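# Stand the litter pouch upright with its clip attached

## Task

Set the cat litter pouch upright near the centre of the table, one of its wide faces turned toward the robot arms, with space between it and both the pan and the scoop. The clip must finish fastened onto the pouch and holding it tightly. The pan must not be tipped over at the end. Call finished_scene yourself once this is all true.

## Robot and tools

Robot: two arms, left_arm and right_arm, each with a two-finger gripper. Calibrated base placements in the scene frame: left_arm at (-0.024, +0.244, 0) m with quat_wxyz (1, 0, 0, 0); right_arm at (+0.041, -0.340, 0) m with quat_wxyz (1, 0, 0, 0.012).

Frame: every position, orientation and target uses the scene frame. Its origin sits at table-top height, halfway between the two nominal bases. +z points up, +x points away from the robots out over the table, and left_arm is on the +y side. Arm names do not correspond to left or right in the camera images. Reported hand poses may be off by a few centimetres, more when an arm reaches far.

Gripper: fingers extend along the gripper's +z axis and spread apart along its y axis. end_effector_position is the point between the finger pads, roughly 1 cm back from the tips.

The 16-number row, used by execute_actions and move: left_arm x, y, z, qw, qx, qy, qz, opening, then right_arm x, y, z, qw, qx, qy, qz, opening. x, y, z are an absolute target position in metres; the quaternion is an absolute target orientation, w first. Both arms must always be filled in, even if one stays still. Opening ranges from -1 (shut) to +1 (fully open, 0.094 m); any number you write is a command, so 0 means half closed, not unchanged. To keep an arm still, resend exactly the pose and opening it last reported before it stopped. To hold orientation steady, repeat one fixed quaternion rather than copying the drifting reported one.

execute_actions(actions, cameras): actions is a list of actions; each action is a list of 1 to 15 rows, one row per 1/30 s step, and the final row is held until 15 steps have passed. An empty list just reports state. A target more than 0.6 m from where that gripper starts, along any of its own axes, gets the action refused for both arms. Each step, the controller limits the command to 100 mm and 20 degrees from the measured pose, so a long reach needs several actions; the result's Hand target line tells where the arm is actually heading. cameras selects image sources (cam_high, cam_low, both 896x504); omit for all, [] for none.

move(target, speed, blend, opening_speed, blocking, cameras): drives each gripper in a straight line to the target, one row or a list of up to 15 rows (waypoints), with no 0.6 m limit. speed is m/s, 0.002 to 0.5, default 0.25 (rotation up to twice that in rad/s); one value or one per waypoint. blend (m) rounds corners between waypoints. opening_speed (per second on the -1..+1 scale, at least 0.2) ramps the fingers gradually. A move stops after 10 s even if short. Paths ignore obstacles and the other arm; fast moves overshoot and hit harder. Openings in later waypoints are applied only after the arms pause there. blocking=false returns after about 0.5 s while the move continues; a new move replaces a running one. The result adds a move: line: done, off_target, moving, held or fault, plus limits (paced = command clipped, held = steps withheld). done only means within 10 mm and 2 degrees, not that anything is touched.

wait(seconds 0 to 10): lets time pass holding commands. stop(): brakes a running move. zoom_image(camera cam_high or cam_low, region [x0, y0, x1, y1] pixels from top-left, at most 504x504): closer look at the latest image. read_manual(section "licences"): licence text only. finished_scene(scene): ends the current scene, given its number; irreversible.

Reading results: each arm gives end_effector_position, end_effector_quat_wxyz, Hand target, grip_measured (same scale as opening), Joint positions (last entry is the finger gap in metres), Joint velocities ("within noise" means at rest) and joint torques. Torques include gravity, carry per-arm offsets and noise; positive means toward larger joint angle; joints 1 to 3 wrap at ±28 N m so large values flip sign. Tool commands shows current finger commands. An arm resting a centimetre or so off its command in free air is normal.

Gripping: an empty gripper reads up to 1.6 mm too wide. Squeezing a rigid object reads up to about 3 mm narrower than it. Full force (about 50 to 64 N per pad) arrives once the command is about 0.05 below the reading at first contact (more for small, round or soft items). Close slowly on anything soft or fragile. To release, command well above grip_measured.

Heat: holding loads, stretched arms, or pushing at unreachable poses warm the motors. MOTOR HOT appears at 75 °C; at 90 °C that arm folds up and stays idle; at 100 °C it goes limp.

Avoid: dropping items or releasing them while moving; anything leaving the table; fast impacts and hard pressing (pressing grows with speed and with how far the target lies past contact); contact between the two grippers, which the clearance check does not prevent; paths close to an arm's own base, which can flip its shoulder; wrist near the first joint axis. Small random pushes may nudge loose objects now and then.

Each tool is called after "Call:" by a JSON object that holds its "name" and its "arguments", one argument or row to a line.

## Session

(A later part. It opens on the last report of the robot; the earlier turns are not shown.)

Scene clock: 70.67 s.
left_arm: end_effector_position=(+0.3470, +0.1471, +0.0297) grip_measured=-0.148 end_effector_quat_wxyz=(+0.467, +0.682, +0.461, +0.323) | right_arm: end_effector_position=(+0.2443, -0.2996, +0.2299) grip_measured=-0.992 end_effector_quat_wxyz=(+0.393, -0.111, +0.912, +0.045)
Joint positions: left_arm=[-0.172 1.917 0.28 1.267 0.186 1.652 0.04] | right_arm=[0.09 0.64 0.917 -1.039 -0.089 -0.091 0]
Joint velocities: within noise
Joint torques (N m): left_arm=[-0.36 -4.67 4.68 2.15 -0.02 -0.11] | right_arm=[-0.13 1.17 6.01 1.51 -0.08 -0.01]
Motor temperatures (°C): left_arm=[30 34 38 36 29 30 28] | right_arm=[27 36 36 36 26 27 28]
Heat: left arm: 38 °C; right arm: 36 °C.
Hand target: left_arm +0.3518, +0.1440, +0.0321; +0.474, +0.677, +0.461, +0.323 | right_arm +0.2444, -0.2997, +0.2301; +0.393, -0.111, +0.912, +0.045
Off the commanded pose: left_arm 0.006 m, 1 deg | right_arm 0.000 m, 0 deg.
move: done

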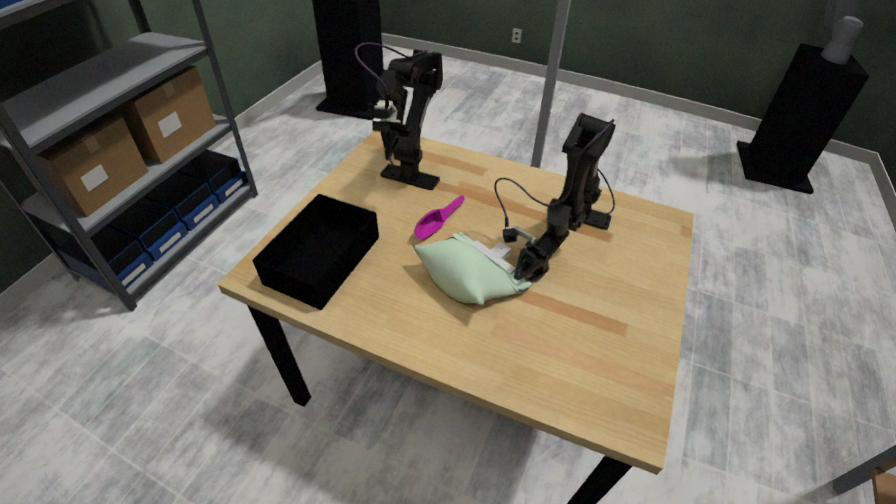

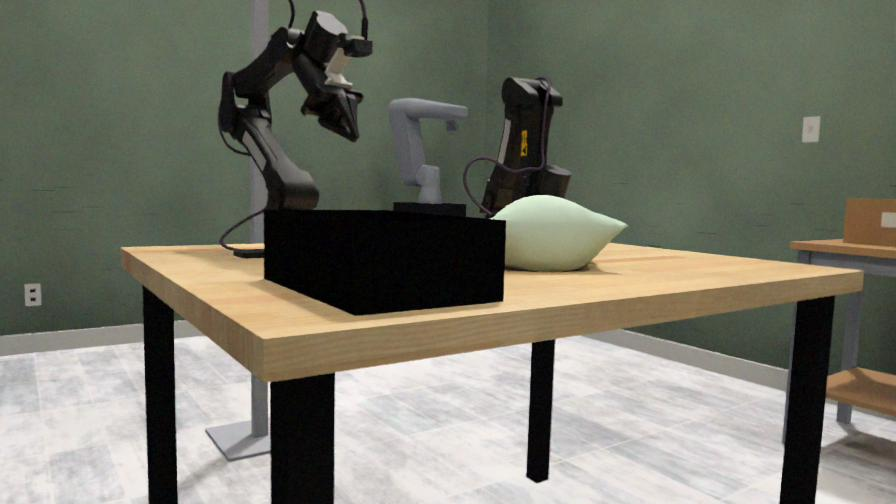

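Call:
{"name": "move", "arguments": {
  "target": [
    [0.352, 0.144, 0.034, 0.4741, 0.6771, 0.4610, 0.3228, -0.5, 0.2444, -0.2997, 0.23, 0.393, -0.111, 0.912, 0.045, -1.0]
  ],
  "speed": 0.04,
  "opening_speed": 0.3
}}

Call:
{"name": "zoom_image", "arguments": {
  "camera": "cam_high",
  "region": [470, 220, 580, 310]
}}

Scene clock: 72.17 s.
left_arm: end_effector_position=(+0.3452, +0.1479, +0.0247) grip_measured=-0.498 end_effector_quat_wxyz=(+0.460, +0.686, +0.467, +0.317) | right_arm: end_effector_position=(+0.2443, -0.2996, +0.2299) grip_measured=-0.992 end_effector_quat_wxyz=(+0.393, -0.111, +0.912, +0.045)
Joint positions: left_arm=[-0.172 1.917 0.28 1.245 0.183 1.652 0.024] | right_arm=[0.09 0.64 0.917 -1.039 -0.089 -0.091 0]
Joint velocities: within noise
Joint torques (N m): left_arm=[-0.54 -5.7 4.53 2.19 0.06 -0.11] | right_arm=[0.05 1.39 6.26 1.52 -0.11 -0.03]
Motor temperatures (°C): left_arm=[30 34 38 36 29 30 28] | right_arm=[27 36 36 36 26 27 28]
Heat: left arm: 38 °C; right arm: 36 °C.
Hand target: left_arm +0.3517, +0.1440, +0.0341; +0.474, +0.677, +0.461, +0.323 | right_arm +0.2444, -0.2997, +0.2301; +0.393, -0.111, +0.912, +0.045
Off the commanded pose: left_arm 0.012 m, 2 deg | right_arm 0.000 m, 0 deg.
move: off_target (left_arm)

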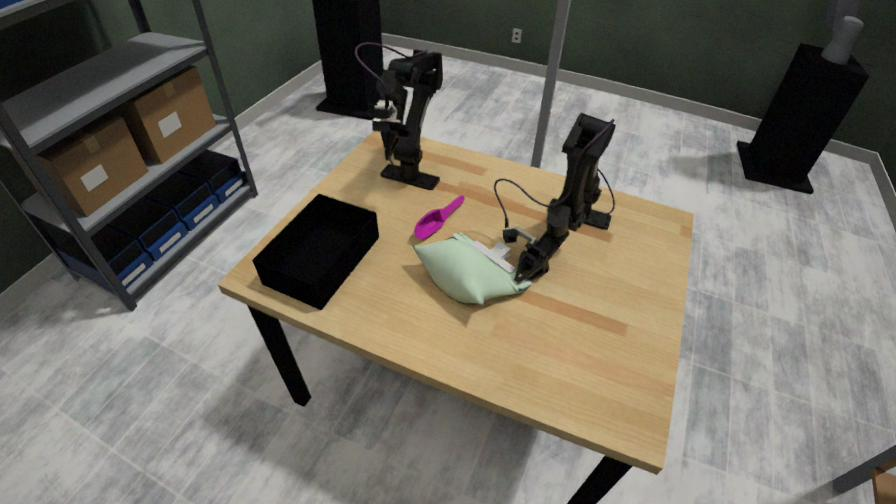

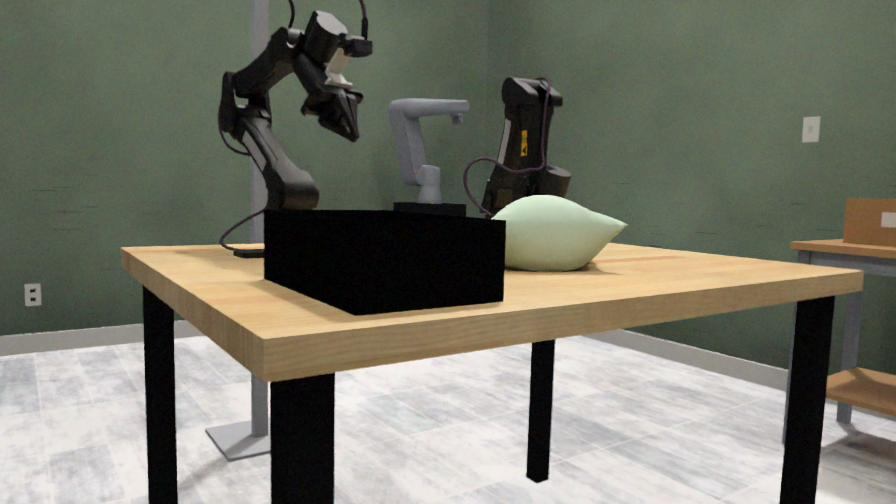

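Scaled by 4.582.

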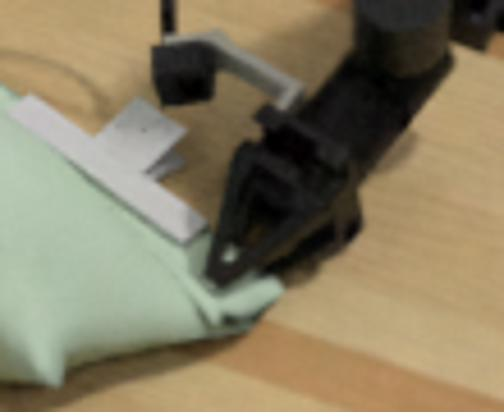

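Call:
{"name": "move", "arguments": {
  "target": [
    [0.352, 0.144, 0.042, 0.4741, 0.6771, 0.4610, 0.3228, -0.8, 0.2444, -0.2997, 0.23, 0.393, -0.111, 0.912, 0.045, -1.0]
  ],
  "speed": 0.04,
  "opening_speed": 0.3
}}

Call:
{"name": "zoom_image", "arguments": {
  "camera": "cam_high",
  "region": [470, 220, 580, 310]
}}

Scene clock: 73.63 s.
left_arm: end_effector_position=(+0.3427, +0.1486, +0.0227) grip_measured=-0.798 end_effector_quat_wxyz=(+0.452, +0.691, +0.472, +0.310) | right_arm: end_effector_position=(+0.2443, -0.2996, +0.2299) grip_measured=-0.992 end_effector_quat_wxyz=(+0.393, -0.111, +0.912, +0.045)
Joint positions: left_arm=[-0.172 1.887 0.28 1.189 0.182 1.652 0.009] | right_arm=[0.09 0.64 0.917 -1.039 -0.089 -0.091 0]
Joint velocities: within noise
Joint torques (N m): left_arm=[-0.44 -7.9 4.92 2.16 0.05 -0.14] | right_arm=[-0.16 1.43 6.11 1.49 -0.07 0.01]
Motor temperatures (°C): left_arm=[30 34 38 36 29 30 28] | right_arm=[27 36 36 36 26 27 28]
Heat: left arm: 38 °C; right arm: 36 °C.
Hand target: left_arm +0.3515, +0.1441, +0.0420; +0.474, +0.677, +0.461, +0.323 | right_arm +0.2444, -0.2997, +0.2301; +0.393, -0.111, +0.912, +0.045
Off the commanded pose: left_arm 0.022 m, 4 deg | right_arm 0.000 m, 0 deg.
move: off_target (left_arm)

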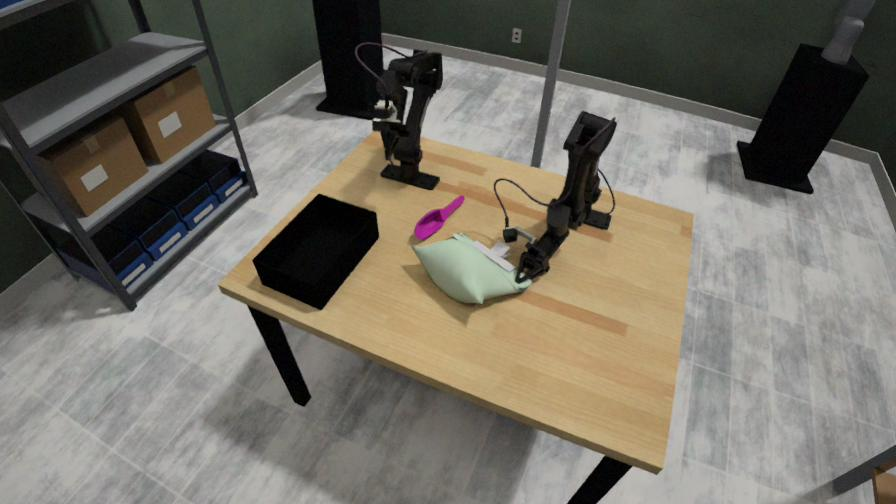

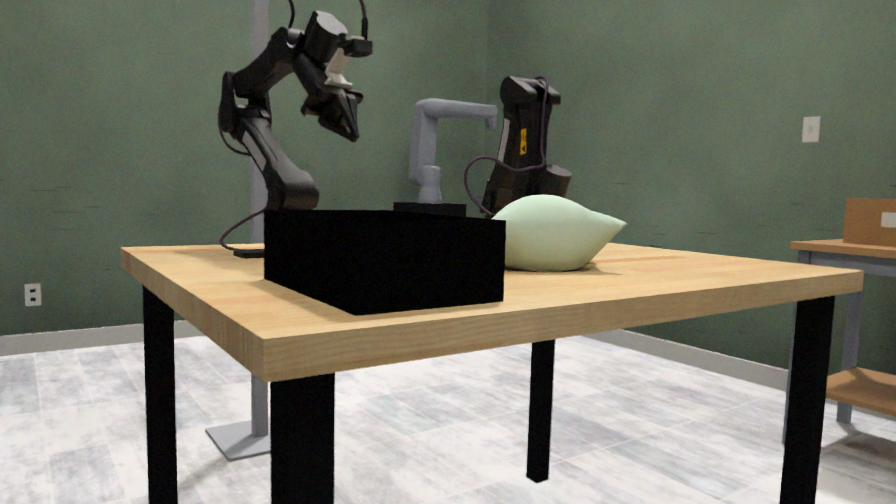

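Scaled by 4.582.

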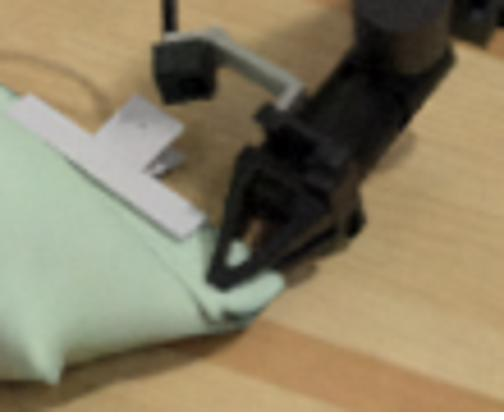

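Call:
{"name": "move", "arguments": {
  "target": [
    [0.352, 0.144, 0.05, 0.4741, 0.6771, 0.4610, 0.3228, -1.0, 0.2444, -0.2997, 0.23, 0.393, -0.111, 0.912, 0.045, -1.0]
  ],
  "speed": 0.04,
  "opening_speed": 0.3
}}

Call:
{"name": "zoom_image", "arguments": {
  "camera": "cam_high",
  "region": [470, 220, 580, 310]
}}

Scene clock: 74.63 s.
left_arm: end_effector_position=(+0.3433, +0.1485, +0.0328) grip_measured=-0.983 end_effector_quat_wxyz=(+0.455, +0.689, +0.470, +0.313) | right_arm: end_effector_position=(+0.2443, -0.2996, +0.2299) grip_measured=-0.992 end_effector_quat_wxyz=(+0.393, -0.111, +0.912, +0.045)
Joint positions: left_arm=[-0.172 1.83 0.28 1.142 0.182 1.652 0.001] | right_arm=[0.09 0.64 0.917 -1.039 -0.089 -0.091 0]
Joint velocities: within noise
Joint torques (N m): left_arm=[-0.35 -7.88 5.23 2.02 0.06 -0.15] | right_arm=[-0.06 1.22 6.45 1.51 -0.08 -0.06]
Motor temperatures (°C): left_arm=[30 35 38 37 29 30 28] | right_arm=[27 36 36 36 26 27 28]
Heat: left arm: 38 °C; right arm: 36 °C.
Hand target: left_arm +0.3516, +0.1441, +0.0501; +0.474, +0.677, +0.461, +0.323 | right_arm +0.2444, -0.2997, +0.2301; +0.393, -0.111, +0.912, +0.045
Off the commanded pose: left_arm 0.020 m, 3 deg | right_arm 0.000 m, 0 deg.
move: off_target (left_arm)

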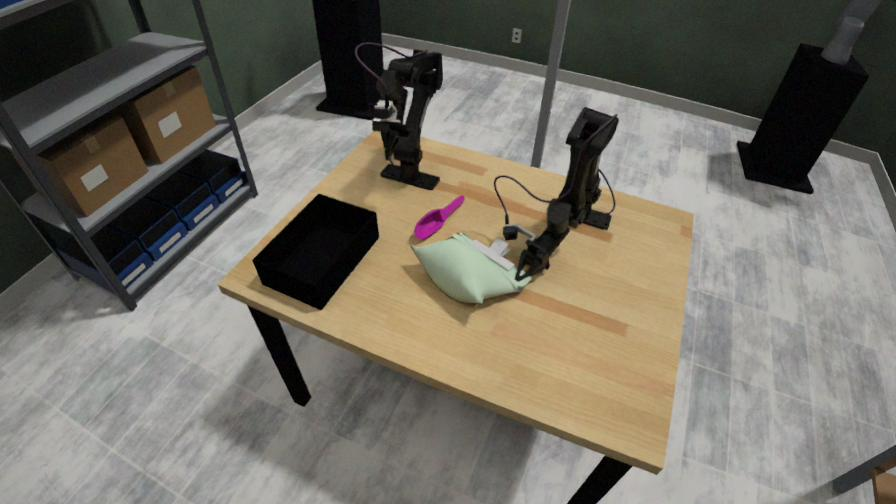

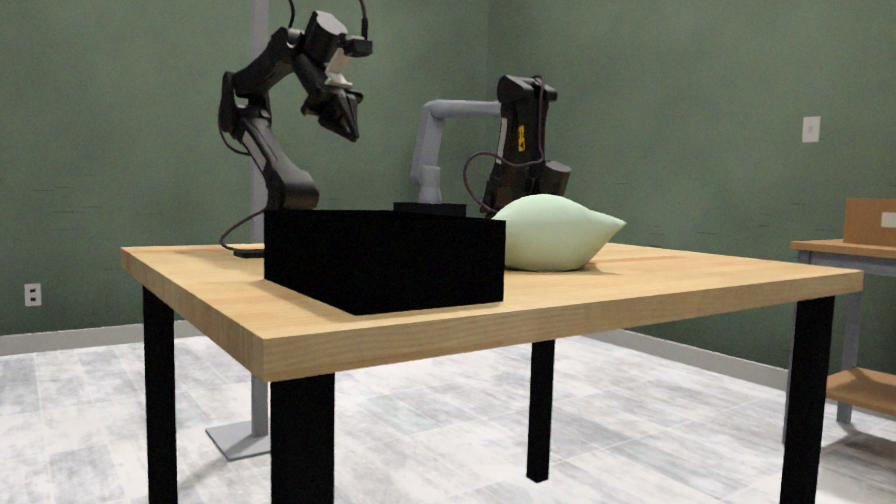

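Scaled by 4.582.

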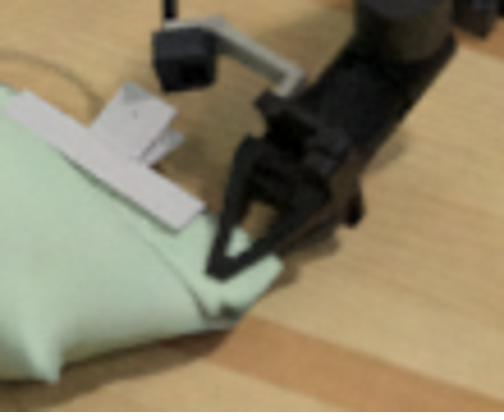

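Call:
{"name": "move", "arguments": {
  "target": [
    [0.350, 0.144, 0.08, 0.4741, 0.6771, 0.4610, 0.3228, -1.0, 0.2444, -0.2997, 0.23, 0.393, -0.111, 0.912, 0.045, -1.0]
  ],
  "speed": 0.05
}}

Call:
{"name": "zoom_image", "arguments": {
  "camera": "cam_high",
  "region": [400, 210, 560, 320]
}}

Scene clock: 75.97 s.
left_arm: end_effector_position=(+0.3400, +0.1469, +0.0560) grip_measured=-0.983 end_effector_quat_wxyz=(+0.449, +0.694, +0.472, +0.306) | right_arm: end_effector_position=(+0.2443, -0.2996, +0.2299) grip_measured=-0.992 end_effector_quat_wxyz=(+0.393, -0.111, +0.912, +0.045)
Joint positions: left_arm=[-0.18 1.632 0.298 0.906 0.177 1.652 0.001] | right_arm=[0.09 0.64 0.917 -1.039 -0.089 -0.091 0]
Joint velocities: within noise
Joint torques (N m): left_arm=[-0.05 -7.49 6.72 2.14 0.13 -0.13] | right_arm=[-0.05 1.17 6.3 1.49 -0.07 -0.04]
Motor temperatures (°C): left_arm=[30 35 38 37 29 30 28] | right_arm=[27 36 36 37 26 27 28]
Heat: left arm: 38 °C; right arm: 37 °C.
Hand target: left_arm +0.3494, +0.1441, +0.0799; +0.474, +0.677, +0.461, +0.323 | right_arm +0.2444, -0.2997, +0.2301; +0.393, -0.111, +0.912, +0.045
Off the commanded pose: left_arm 0.026 m, 4 deg | right_arm 0.000 m, 0 deg.
move: off_target (left_arm)

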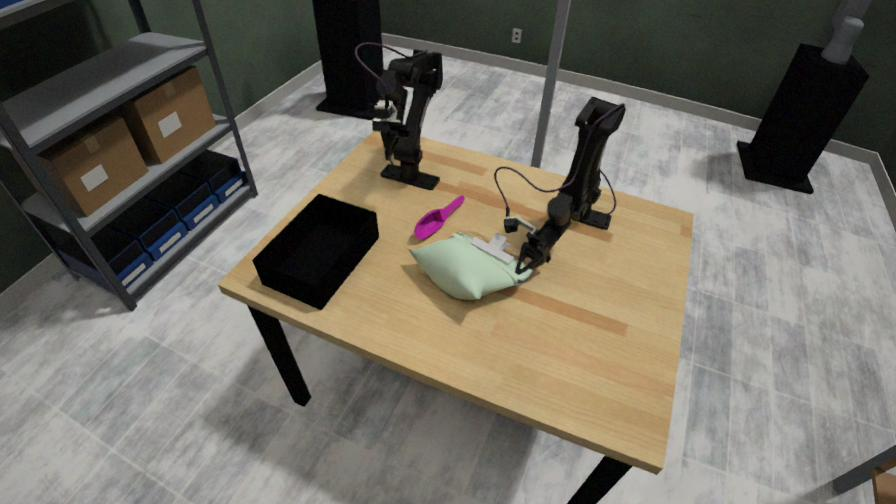

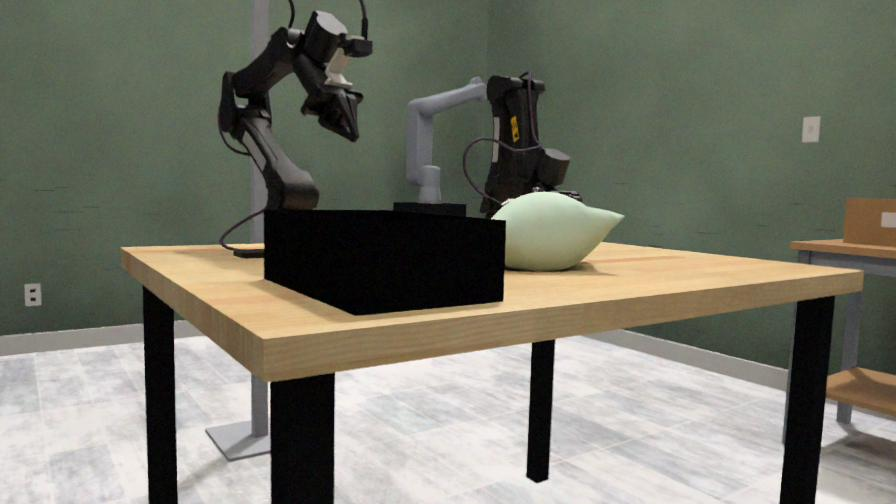

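Scaled by 3.150.

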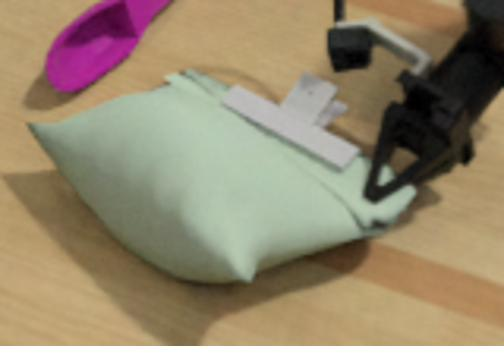

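Call:
{"name": "move", "arguments": {
  "target": [
    [0.345, 0.144, 0.13, 0.4257, 0.7086, 0.4824, 0.2899, -1.0, 0.2444, -0.2997, 0.23, 0.393, -0.111, 0.912, 0.045, -1.0]
  ],
  "speed": 0.06
}}

Call:
{"name": "zoom_image", "arguments": {
  "camera": "cam_high",
  "region": [400, 210, 560, 320]
}}

Scene clock: 78.07 s.
left_arm: end_effector_position=(+0.3334, +0.1507, +0.0959) grip_measured=-0.983 end_effector_quat_wxyz=(+0.389, +0.726, +0.498, +0.272) | right_arm: end_effector_position=(+0.2443, -0.2996, +0.2299) grip_measured=-0.992 end_effector_quat_wxyz=(+0.393, -0.111, +0.912, +0.045)
Joint positions: left_arm=[-0.19 1.32 0.485 0.246 0.143 1.674 0.001] | right_arm=[0.09 0.64 0.917 -1.039 -0.089 -0.091 0]
Joint velocities: within noise
Joint torques (N m): left_arm=[-0.18 -6.84 10.09 2.06 0.3 -0.17] | right_arm=[-0.23 1.29 6.38 1.5 -0.05 -0.02]
Motor temperatures (°C): left_arm=[30 35 38 37 29 30 28] | right_arm=[27 36 36 37 26 27 28]
Heat: left arm: 38 °C; right arm: 37 °C.
Hand target: left_arm +0.3439, +0.1443, +0.1300; +0.426, +0.709, +0.482, +0.290 | right_arm +0.2444, -0.2997, +0.2301; +0.393, -0.111, +0.912, +0.045
Off the commanded pose: left_arm 0.037 m, 5 deg | right_arm 0.000 m, 0 deg.
move: off_target (left_arm)

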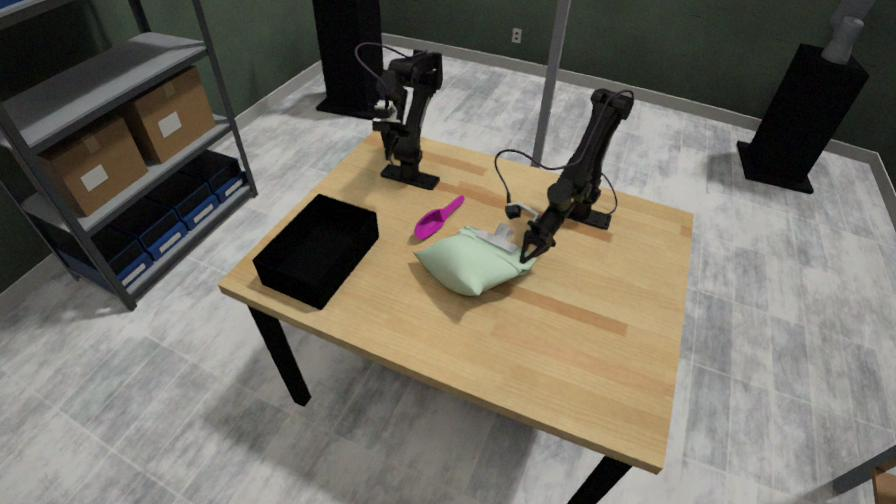

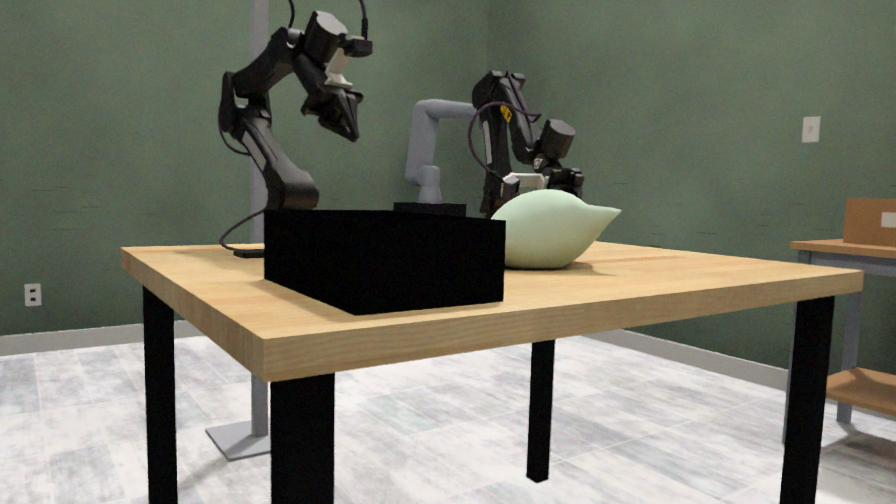

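Scaled by 3.150.

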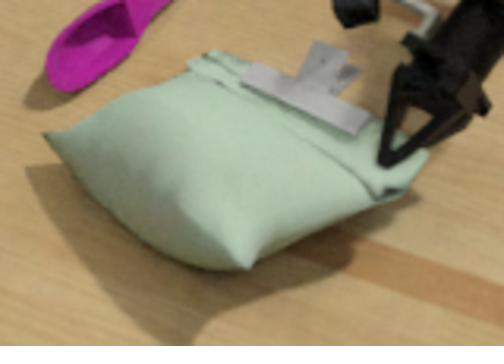

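Call:
{"name": "move", "arguments": {
  "target": [
    [0.335, 0.144, 0.19, 0.3272, 0.7592, 0.5169, 0.2228, -1.0, 0.2444, -0.2997, 0.23, 0.393, -0.111, 0.912, 0.045, -1.0]
  ],
  "speed": 0.07
}}

Call:
{"name": "zoom_image", "arguments": {
  "camera": "cam_high",
  "region": [400, 190, 560, 300]
}}

Scene clock: 80.77 s.
left_arm: end_effector_position=(+0.3247, +0.1522, +0.1632) grip_measured=-0.983 end_effector_quat_wxyz=(+0.294, +0.769, +0.527, +0.212) | right_arm: end_effector_position=(+0.2443, -0.2996, +0.2299) grip_measured=-0.992 end_effector_quat_wxyz=(+0.393, -0.111, +0.912, +0.045)
Joint positions: left_arm=[-0.217 1.273 0.936 -0.496 0.088 1.689 0.001] | right_arm=[0.09 0.64 0.917 -1.039 -0.089 -0.091 0]
Joint velocities: within noise
Joint torques (N m): left_arm=[-0.29 -4.79 11.84 1.79 0.36 -0.08] | right_arm=[-0.23 1.17 6.37 1.45 -0.11 -0.04]
Motor temperatures (°C): left_arm=[30 35 39 37 29 30 28] | right_arm=[27 36 36 37 26 27 28]
Heat: left arm: 39 °C; right arm: 37 °C.
Hand target: left_arm +0.3337, +0.1444, +0.1901; +0.327, +0.759, +0.516, +0.223 | right_arm +0.2444, -0.2997, +0.2301; +0.393, -0.111, +0.912, +0.045
Off the commanded pose: left_arm 0.030 m, 4 deg | right_arm 0.000 m, 0 deg.
move: off_target (left_arm)

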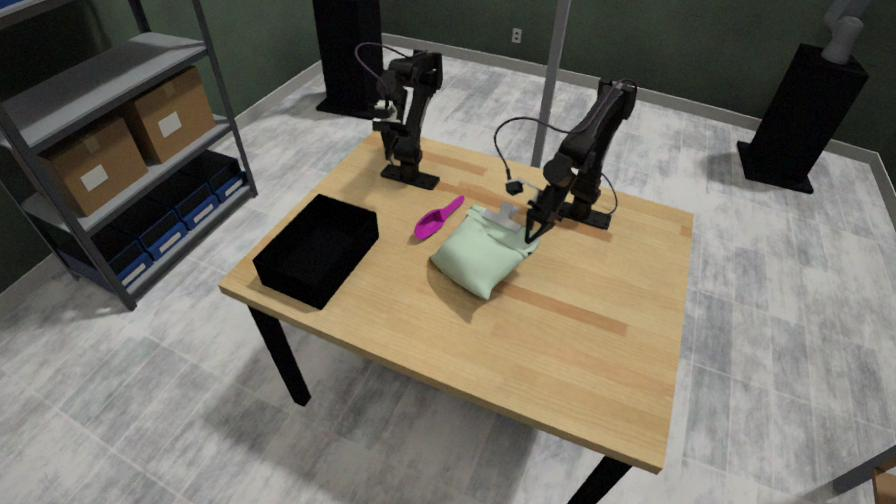

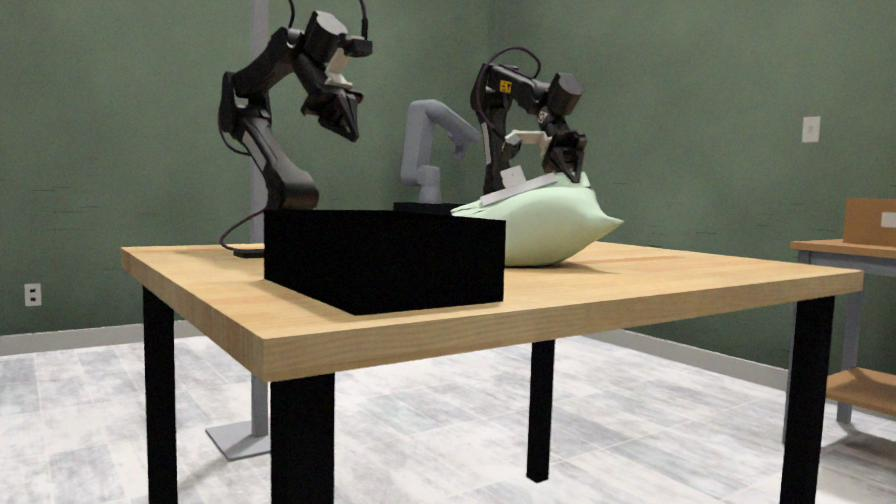

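Scaled by 3.150.

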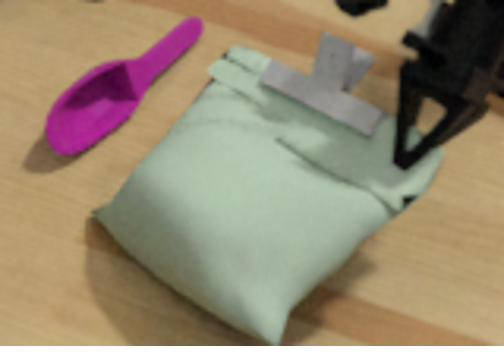

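Call:
{"name": "move", "arguments": {
  "target": [
    [0.345, 0.146, 0.208, 0.1504, 0.8128, 0.5534, 0.1024, -1.0, 0.2444, -0.2997, 0.23, 0.393, -0.111, 0.912, 0.045, -1.0]
  ],
  "speed": 0.08
}}

Call:
{"name": "zoom_image", "arguments": {
  "camera": "cam_high",
  "region": [400, 180, 560, 300]
}}

Scene clock: 84.70 s.
left_arm: end_effector_position=(+0.3405, +0.1540, +0.1882) grip_measured=-0.984 end_effector_quat_wxyz=(+0.124, +0.813, +0.560, +0.097) | right_arm: end_effector_position=(+0.2443, -0.2996, +0.2299) grip_measured=-0.992 end_effector_quat_wxyz=(+0.393, -0.111, +0.912, +0.045)
Joint positions: left_arm=[-0.235 1.685 1.619 -1.189 0.02 1.697 0.001] | right_arm=[0.09 0.64 0.917 -1.039 -0.089 -0.091 0]
Joint velocities: within noise
Joint torques (N m): left_arm=[-0.39 -7.95 11.25 0.86 0.35 0] | right_arm=[-0.14 1.24 6.46 1.46 -0.11 -0.02]
Motor temperatures (°C): left_arm=[30 35 41 37 29 30 29] | right_arm=[27 36 36 37 26 27 28]
Heat: left arm: 41 °C; right arm: 37 °C.
Hand target: left_arm +0.3443, +0.1463, +0.2078; +0.151, +0.813, +0.553, +0.103 | right_arm +0.2444, -0.2997, +0.2301; +0.393, -0.111, +0.912, +0.045
Off the commanded pose: left_arm 0.022 m, 3 deg | right_arm 0.000 m, 0 deg.
move: off_target (left_arm)

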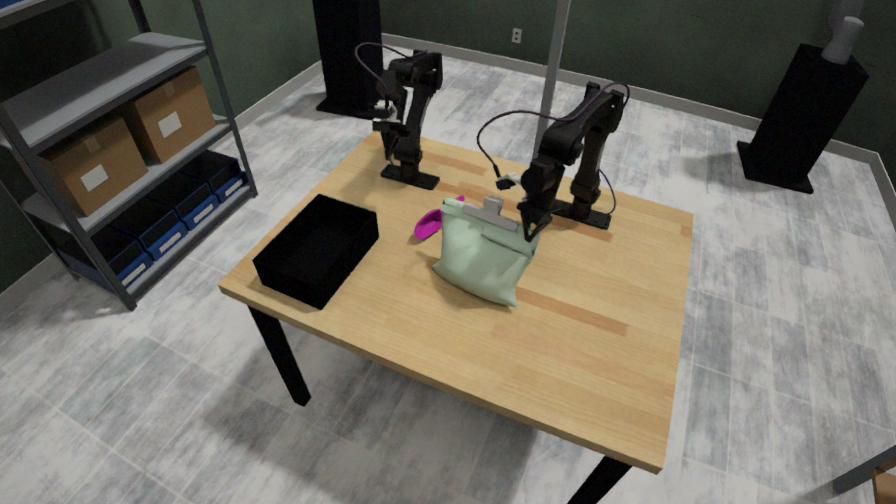

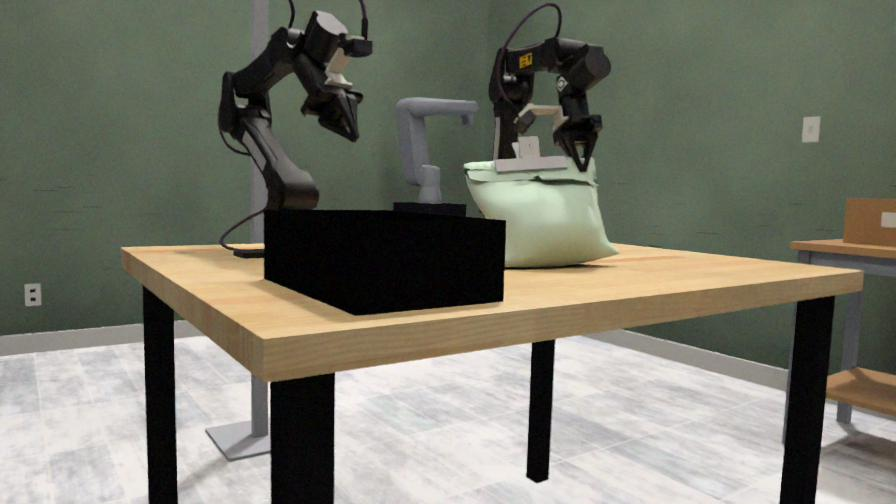

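Scaled by 3.150.

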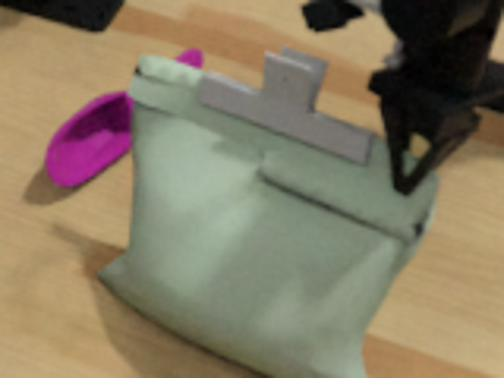

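Call:
{"name": "move", "arguments": {
  "target": [
    [0.33, 0.146, 0.245, 0.1504, 0.8128, 0.5534, 0.1024, -1.0, 0.2444, -0.2997, 0.23, 0.393, -0.111, 0.912, 0.045, -1.0]
  ],
  "speed": 0.06
}}

Call:
{"name": "zoom_image", "arguments": {
  "camera": "cam_high",
  "region": [400, 180, 560, 320]
}}

Scene clock: 86.70 s.
left_arm: end_effector_position=(+0.3203, +0.1579, +0.2156) grip_measured=-0.984 end_effector_quat_wxyz=(+0.100, +0.818, +0.561, +0.083) | right_arm: end_effector_position=(+0.2443, -0.2996, +0.2299) grip_measured=-0.992 end_effector_quat_wxyz=(+0.393, -0.111, +0.912, +0.045)
Joint positions: left_arm=[-0.245 1.685 1.746 -1.371 0.007 1.693 0.001] | right_arm=[0.09 0.64 0.917 -1.039 -0.089 -0.091 0]
Joint velocities: within noise
Joint torques (N m): left_arm=[-0.5 -8.64 12.03 1.1 0.43 -0.07] | right_arm=[0.05 1.31 6.2 1.52 -0.06 0.01]
Motor temperatures (°C): left_arm=[30 35 41 36 29 30 29] | right_arm=[27 36 36 37 26 27 28]
Heat: left arm: 41 °C; right arm: 37 °C.
Hand target: left_arm +0.3283, +0.1468, +0.2451; +0.151, +0.813, +0.553, +0.103 | right_arm +0.2444, -0.2997, +0.2301; +0.393, -0.111, +0.912, +0.045
Off the commanded pose: left_arm 0.033 m, 6 deg | right_arm 0.000 m, 0 deg.
move: off_target (left_arm)

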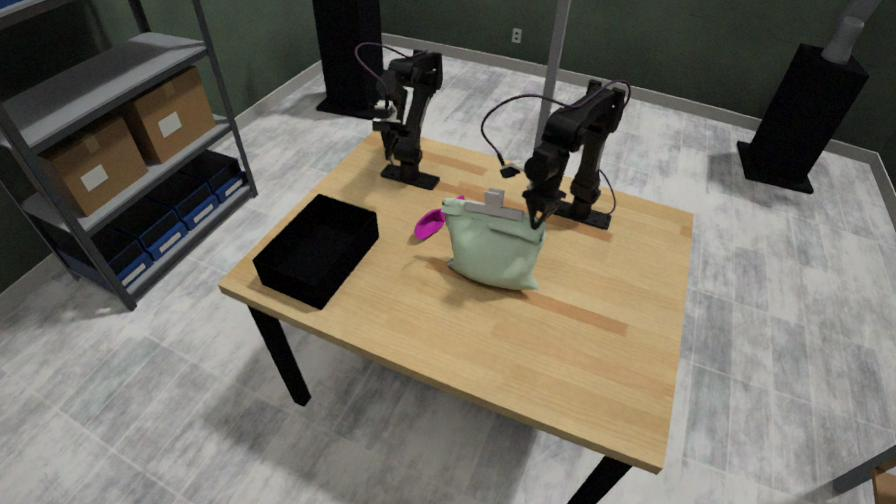

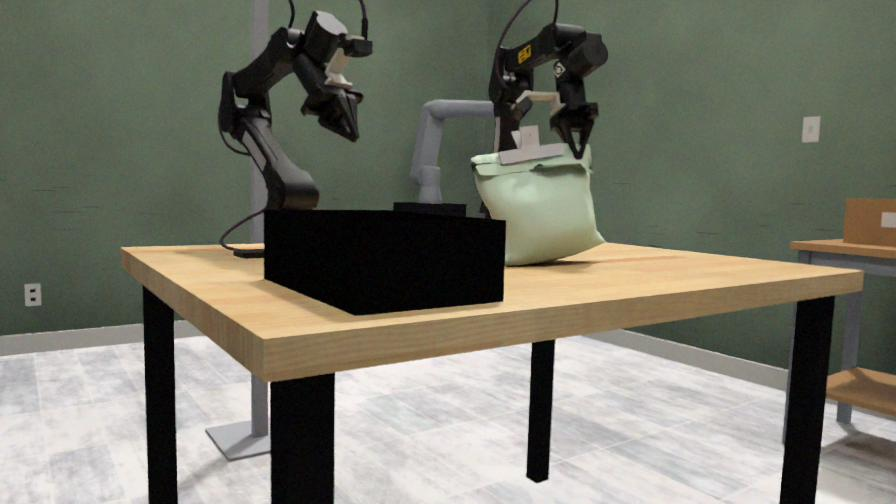

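Scaled by 3.150.

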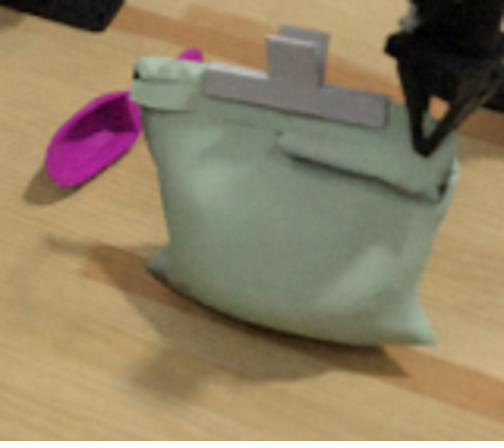

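Call:
{"name": "move", "arguments": {
  "target": [
    [0.262, 0.098, 0.243, 0.1504, 0.8128, 0.5534, 0.1024, -1.0, 0.2444, -0.2997, 0.23, 0.393, -0.111, 0.912, 0.045, -1.0]
  ],
  "speed": 0.06
}}

Call:
{"name": "zoom_image", "arguments": {
  "camera": "cam_high",
  "region": [380, 160, 560, 300]
}}

Scene clock: 89.00 s.
left_arm: end_effector_position=(+0.2590, +0.1139, +0.2211) grip_measured=-0.984 end_effector_quat_wxyz=(+0.086, +0.817, +0.563, +0.096) | right_arm: end_effector_position=(+0.2443, -0.2996, +0.2299) grip_measured=-0.992 end_effector_quat_wxyz=(+0.393, -0.111, +0.912, +0.045)
Joint positions: left_arm=[-0.485 1.541 1.62 -1.407 -0.089 1.461 0.001] | right_arm=[0.09 0.64 0.917 -1.039 -0.089 -0.091 0]
Joint velocities: within noise
Joint torques (N m): left_arm=[-0.91 -9.73 7.32 1.46 0.47 -0.04] | right_arm=[-0.18 1.21 6.34 1.53 -0.1 -0.04]
Motor temperatures (°C): left_arm=[30 36 41 36 29 30 29] | right_arm=[27 36 36 37 26 27 28]
Heat: left arm: 41 °C; right arm: 37 °C.
Hand target: left_arm +0.2609, +0.0989, +0.2438; +0.149, +0.814, +0.552, +0.102 | right_arm +0.2444, -0.2997, +0.2301; +0.393, -0.111, +0.912, +0.045
Off the commanded pose: left_arm 0.027 m, 8 deg | right_arm 0.000 m, 0 deg.
move: off_target (left_arm)

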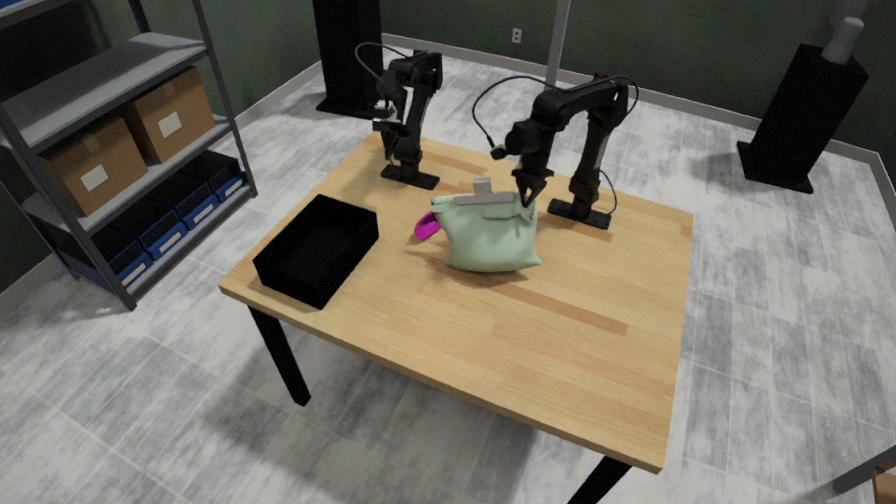

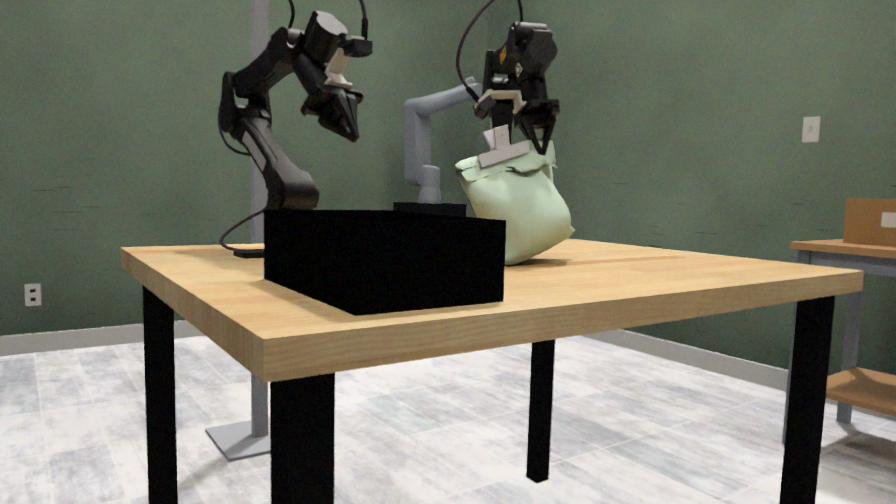

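Scaled by 2.800.

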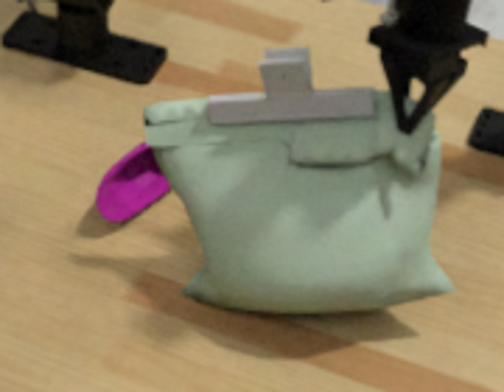

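Call:
{"name": "move", "arguments": {
  "target": [
    [0.205, 0.06, 0.245, 0.0931, 0.8861, 0.4515, 0.0474, -1.0, 0.2444, -0.2997, 0.23, 0.393, -0.111, 0.912, 0.045, -1.0]
  ],
  "speed": 0.06
}}

Call:
{"name": "zoom_image", "arguments": {
  "camera": "cam_high",
  "region": [380, 160, 560, 300]
}}

Scene clock: 92.70 s.
left_arm: end_effector_position=(+0.2046, +0.0786, +0.2243) grip_measured=-0.984 end_effector_quat_wxyz=(+0.041, +0.881, +0.468, +0.056) | right_arm: end_effector_position=(+0.2443, -0.2996, +0.2299) grip_measured=-0.992 end_effector_quat_wxyz=(+0.393, -0.111, +0.912, +0.045)
Joint positions: left_arm=[-0.674 1.555 1.671 -1.566 -0.069 1.495 0.001] | right_arm=[0.09 0.64 0.917 -1.039 -0.089 -0.091 0]
Joint velocities: within noise
Joint torques (N m): left_arm=[-1.07 -6.26 11.37 0.8 0.6 0.22] | right_arm=[-0.1 1.46 6.39 1.5 -0.05 0.01]
Motor temperatures (°C): left_arm=[30 37 42 36 29 30 29] | right_arm=[27 36 36 37 26 27 28]
Heat: left arm: 42 °C; right arm: 37 °C.
Hand target: left_arm +0.2042, +0.0613, +0.2452; +0.093, +0.887, +0.451, +0.048 | right_arm +0.2444, -0.2997, +0.2301; +0.393, -0.111, +0.912, +0.045
Off the commanded pose: left_arm 0.028 m, 6 deg | right_arm 0.000 m, 0 deg.
move: off_target (left_arm)

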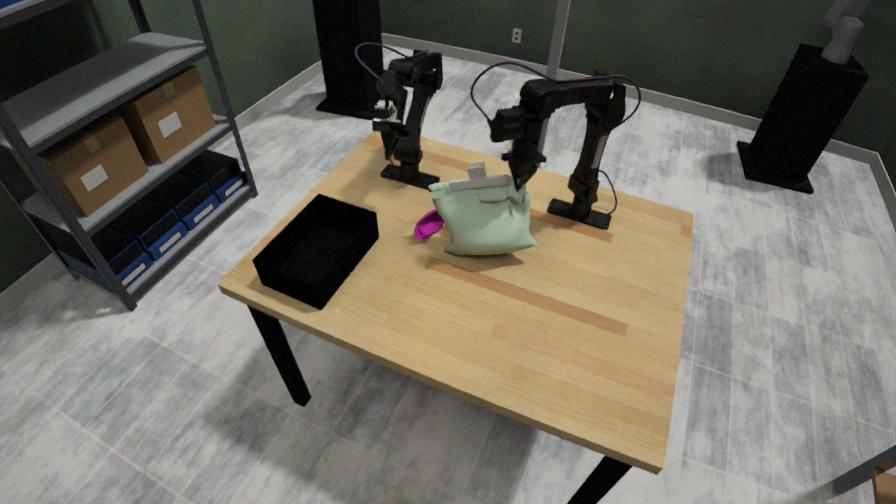

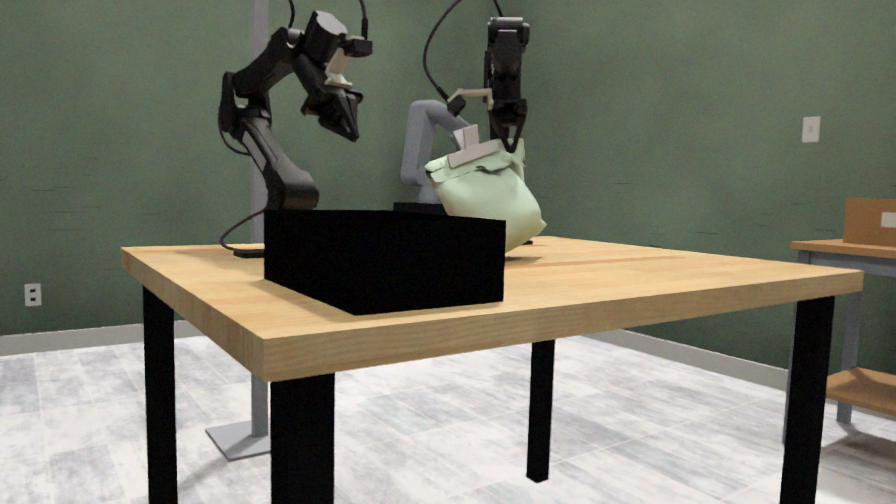

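Scaled by 2.800.

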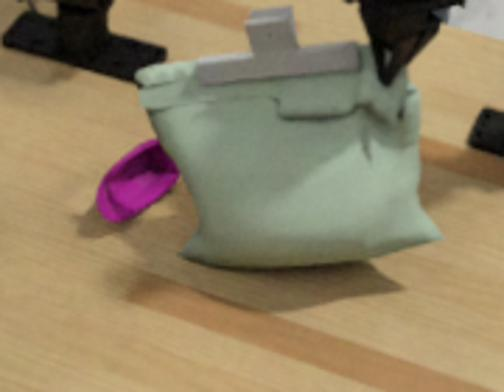

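Call:
{"name": "move", "arguments": {
  "target": [
    [0.165, 0.025, 0.245, 0.1394, 0.8801, 0.4484, 0.0710, -1.0, 0.2444, -0.2997, 0.23, 0.393, -0.111, 0.912, 0.045, -1.0]
  ],
  "speed": 0.06
}}

Call:
{"name": "zoom_image", "arguments": {
  "camera": "cam_high",
  "region": [380, 160, 560, 300]
}}

Scene clock: 94.73 s.
left_arm: end_effector_position=(+0.1639, +0.0410, +0.2239) grip_measured=-0.984 end_effector_quat_wxyz=(+0.068, +0.884, +0.456, +0.073) | right_arm: end_effector_position=(+0.2443, -0.2996, +0.2299) grip_measured=-0.992 end_effector_quat_wxyz=(+0.393, -0.111, +0.912, +0.045)
Joint positions: left_arm=[-0.903 1.491 1.599 -1.517 -0.117 1.296 0.001] | right_arm=[0.09 0.64 0.917 -1.039 -0.089 -0.091 0]
Joint velocities: within noise
Joint torques (N m): left_arm=[-0.85 -9.4 7.19 1.44 0.26 0.09] | right_arm=[-0.34 1.42 6.38 1.47 -0.11 0]
Motor temperatures (°C): left_arm=[30 37 41 36 29 30 29] | right_arm=[27 36 36 37 26 27 28]
Heat: left arm: 41 °C; right arm: 37 °C.
Hand target: left_arm +0.1642, +0.0264, +0.2461; +0.138, +0.881, +0.448, +0.071 | right_arm +0.2444, -0.2997, +0.2301; +0.393, -0.111, +0.912, +0.045
Off the commanded pose: left_arm 0.027 m, 8 deg | right_arm 0.000 m, 0 deg.
move: off_target (left_arm)

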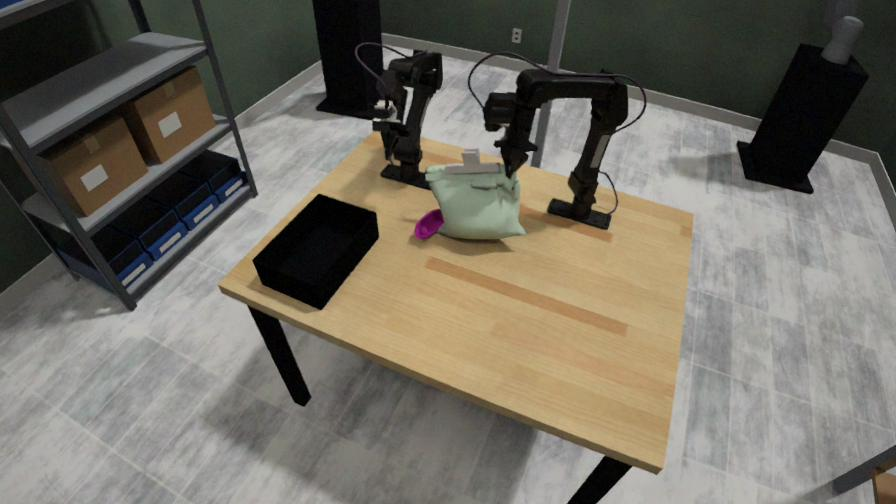

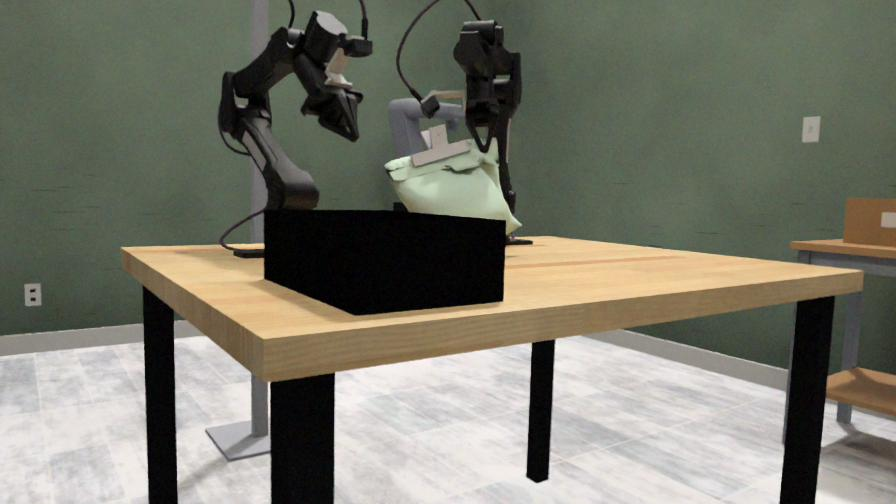

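Scaled by 2.800.

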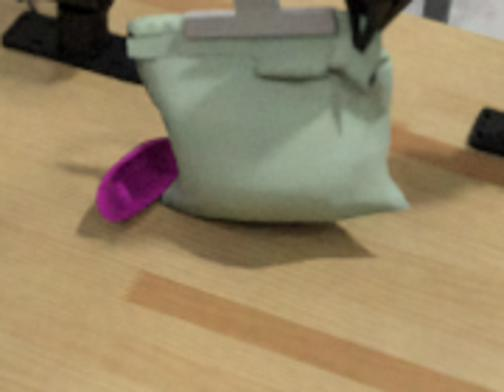

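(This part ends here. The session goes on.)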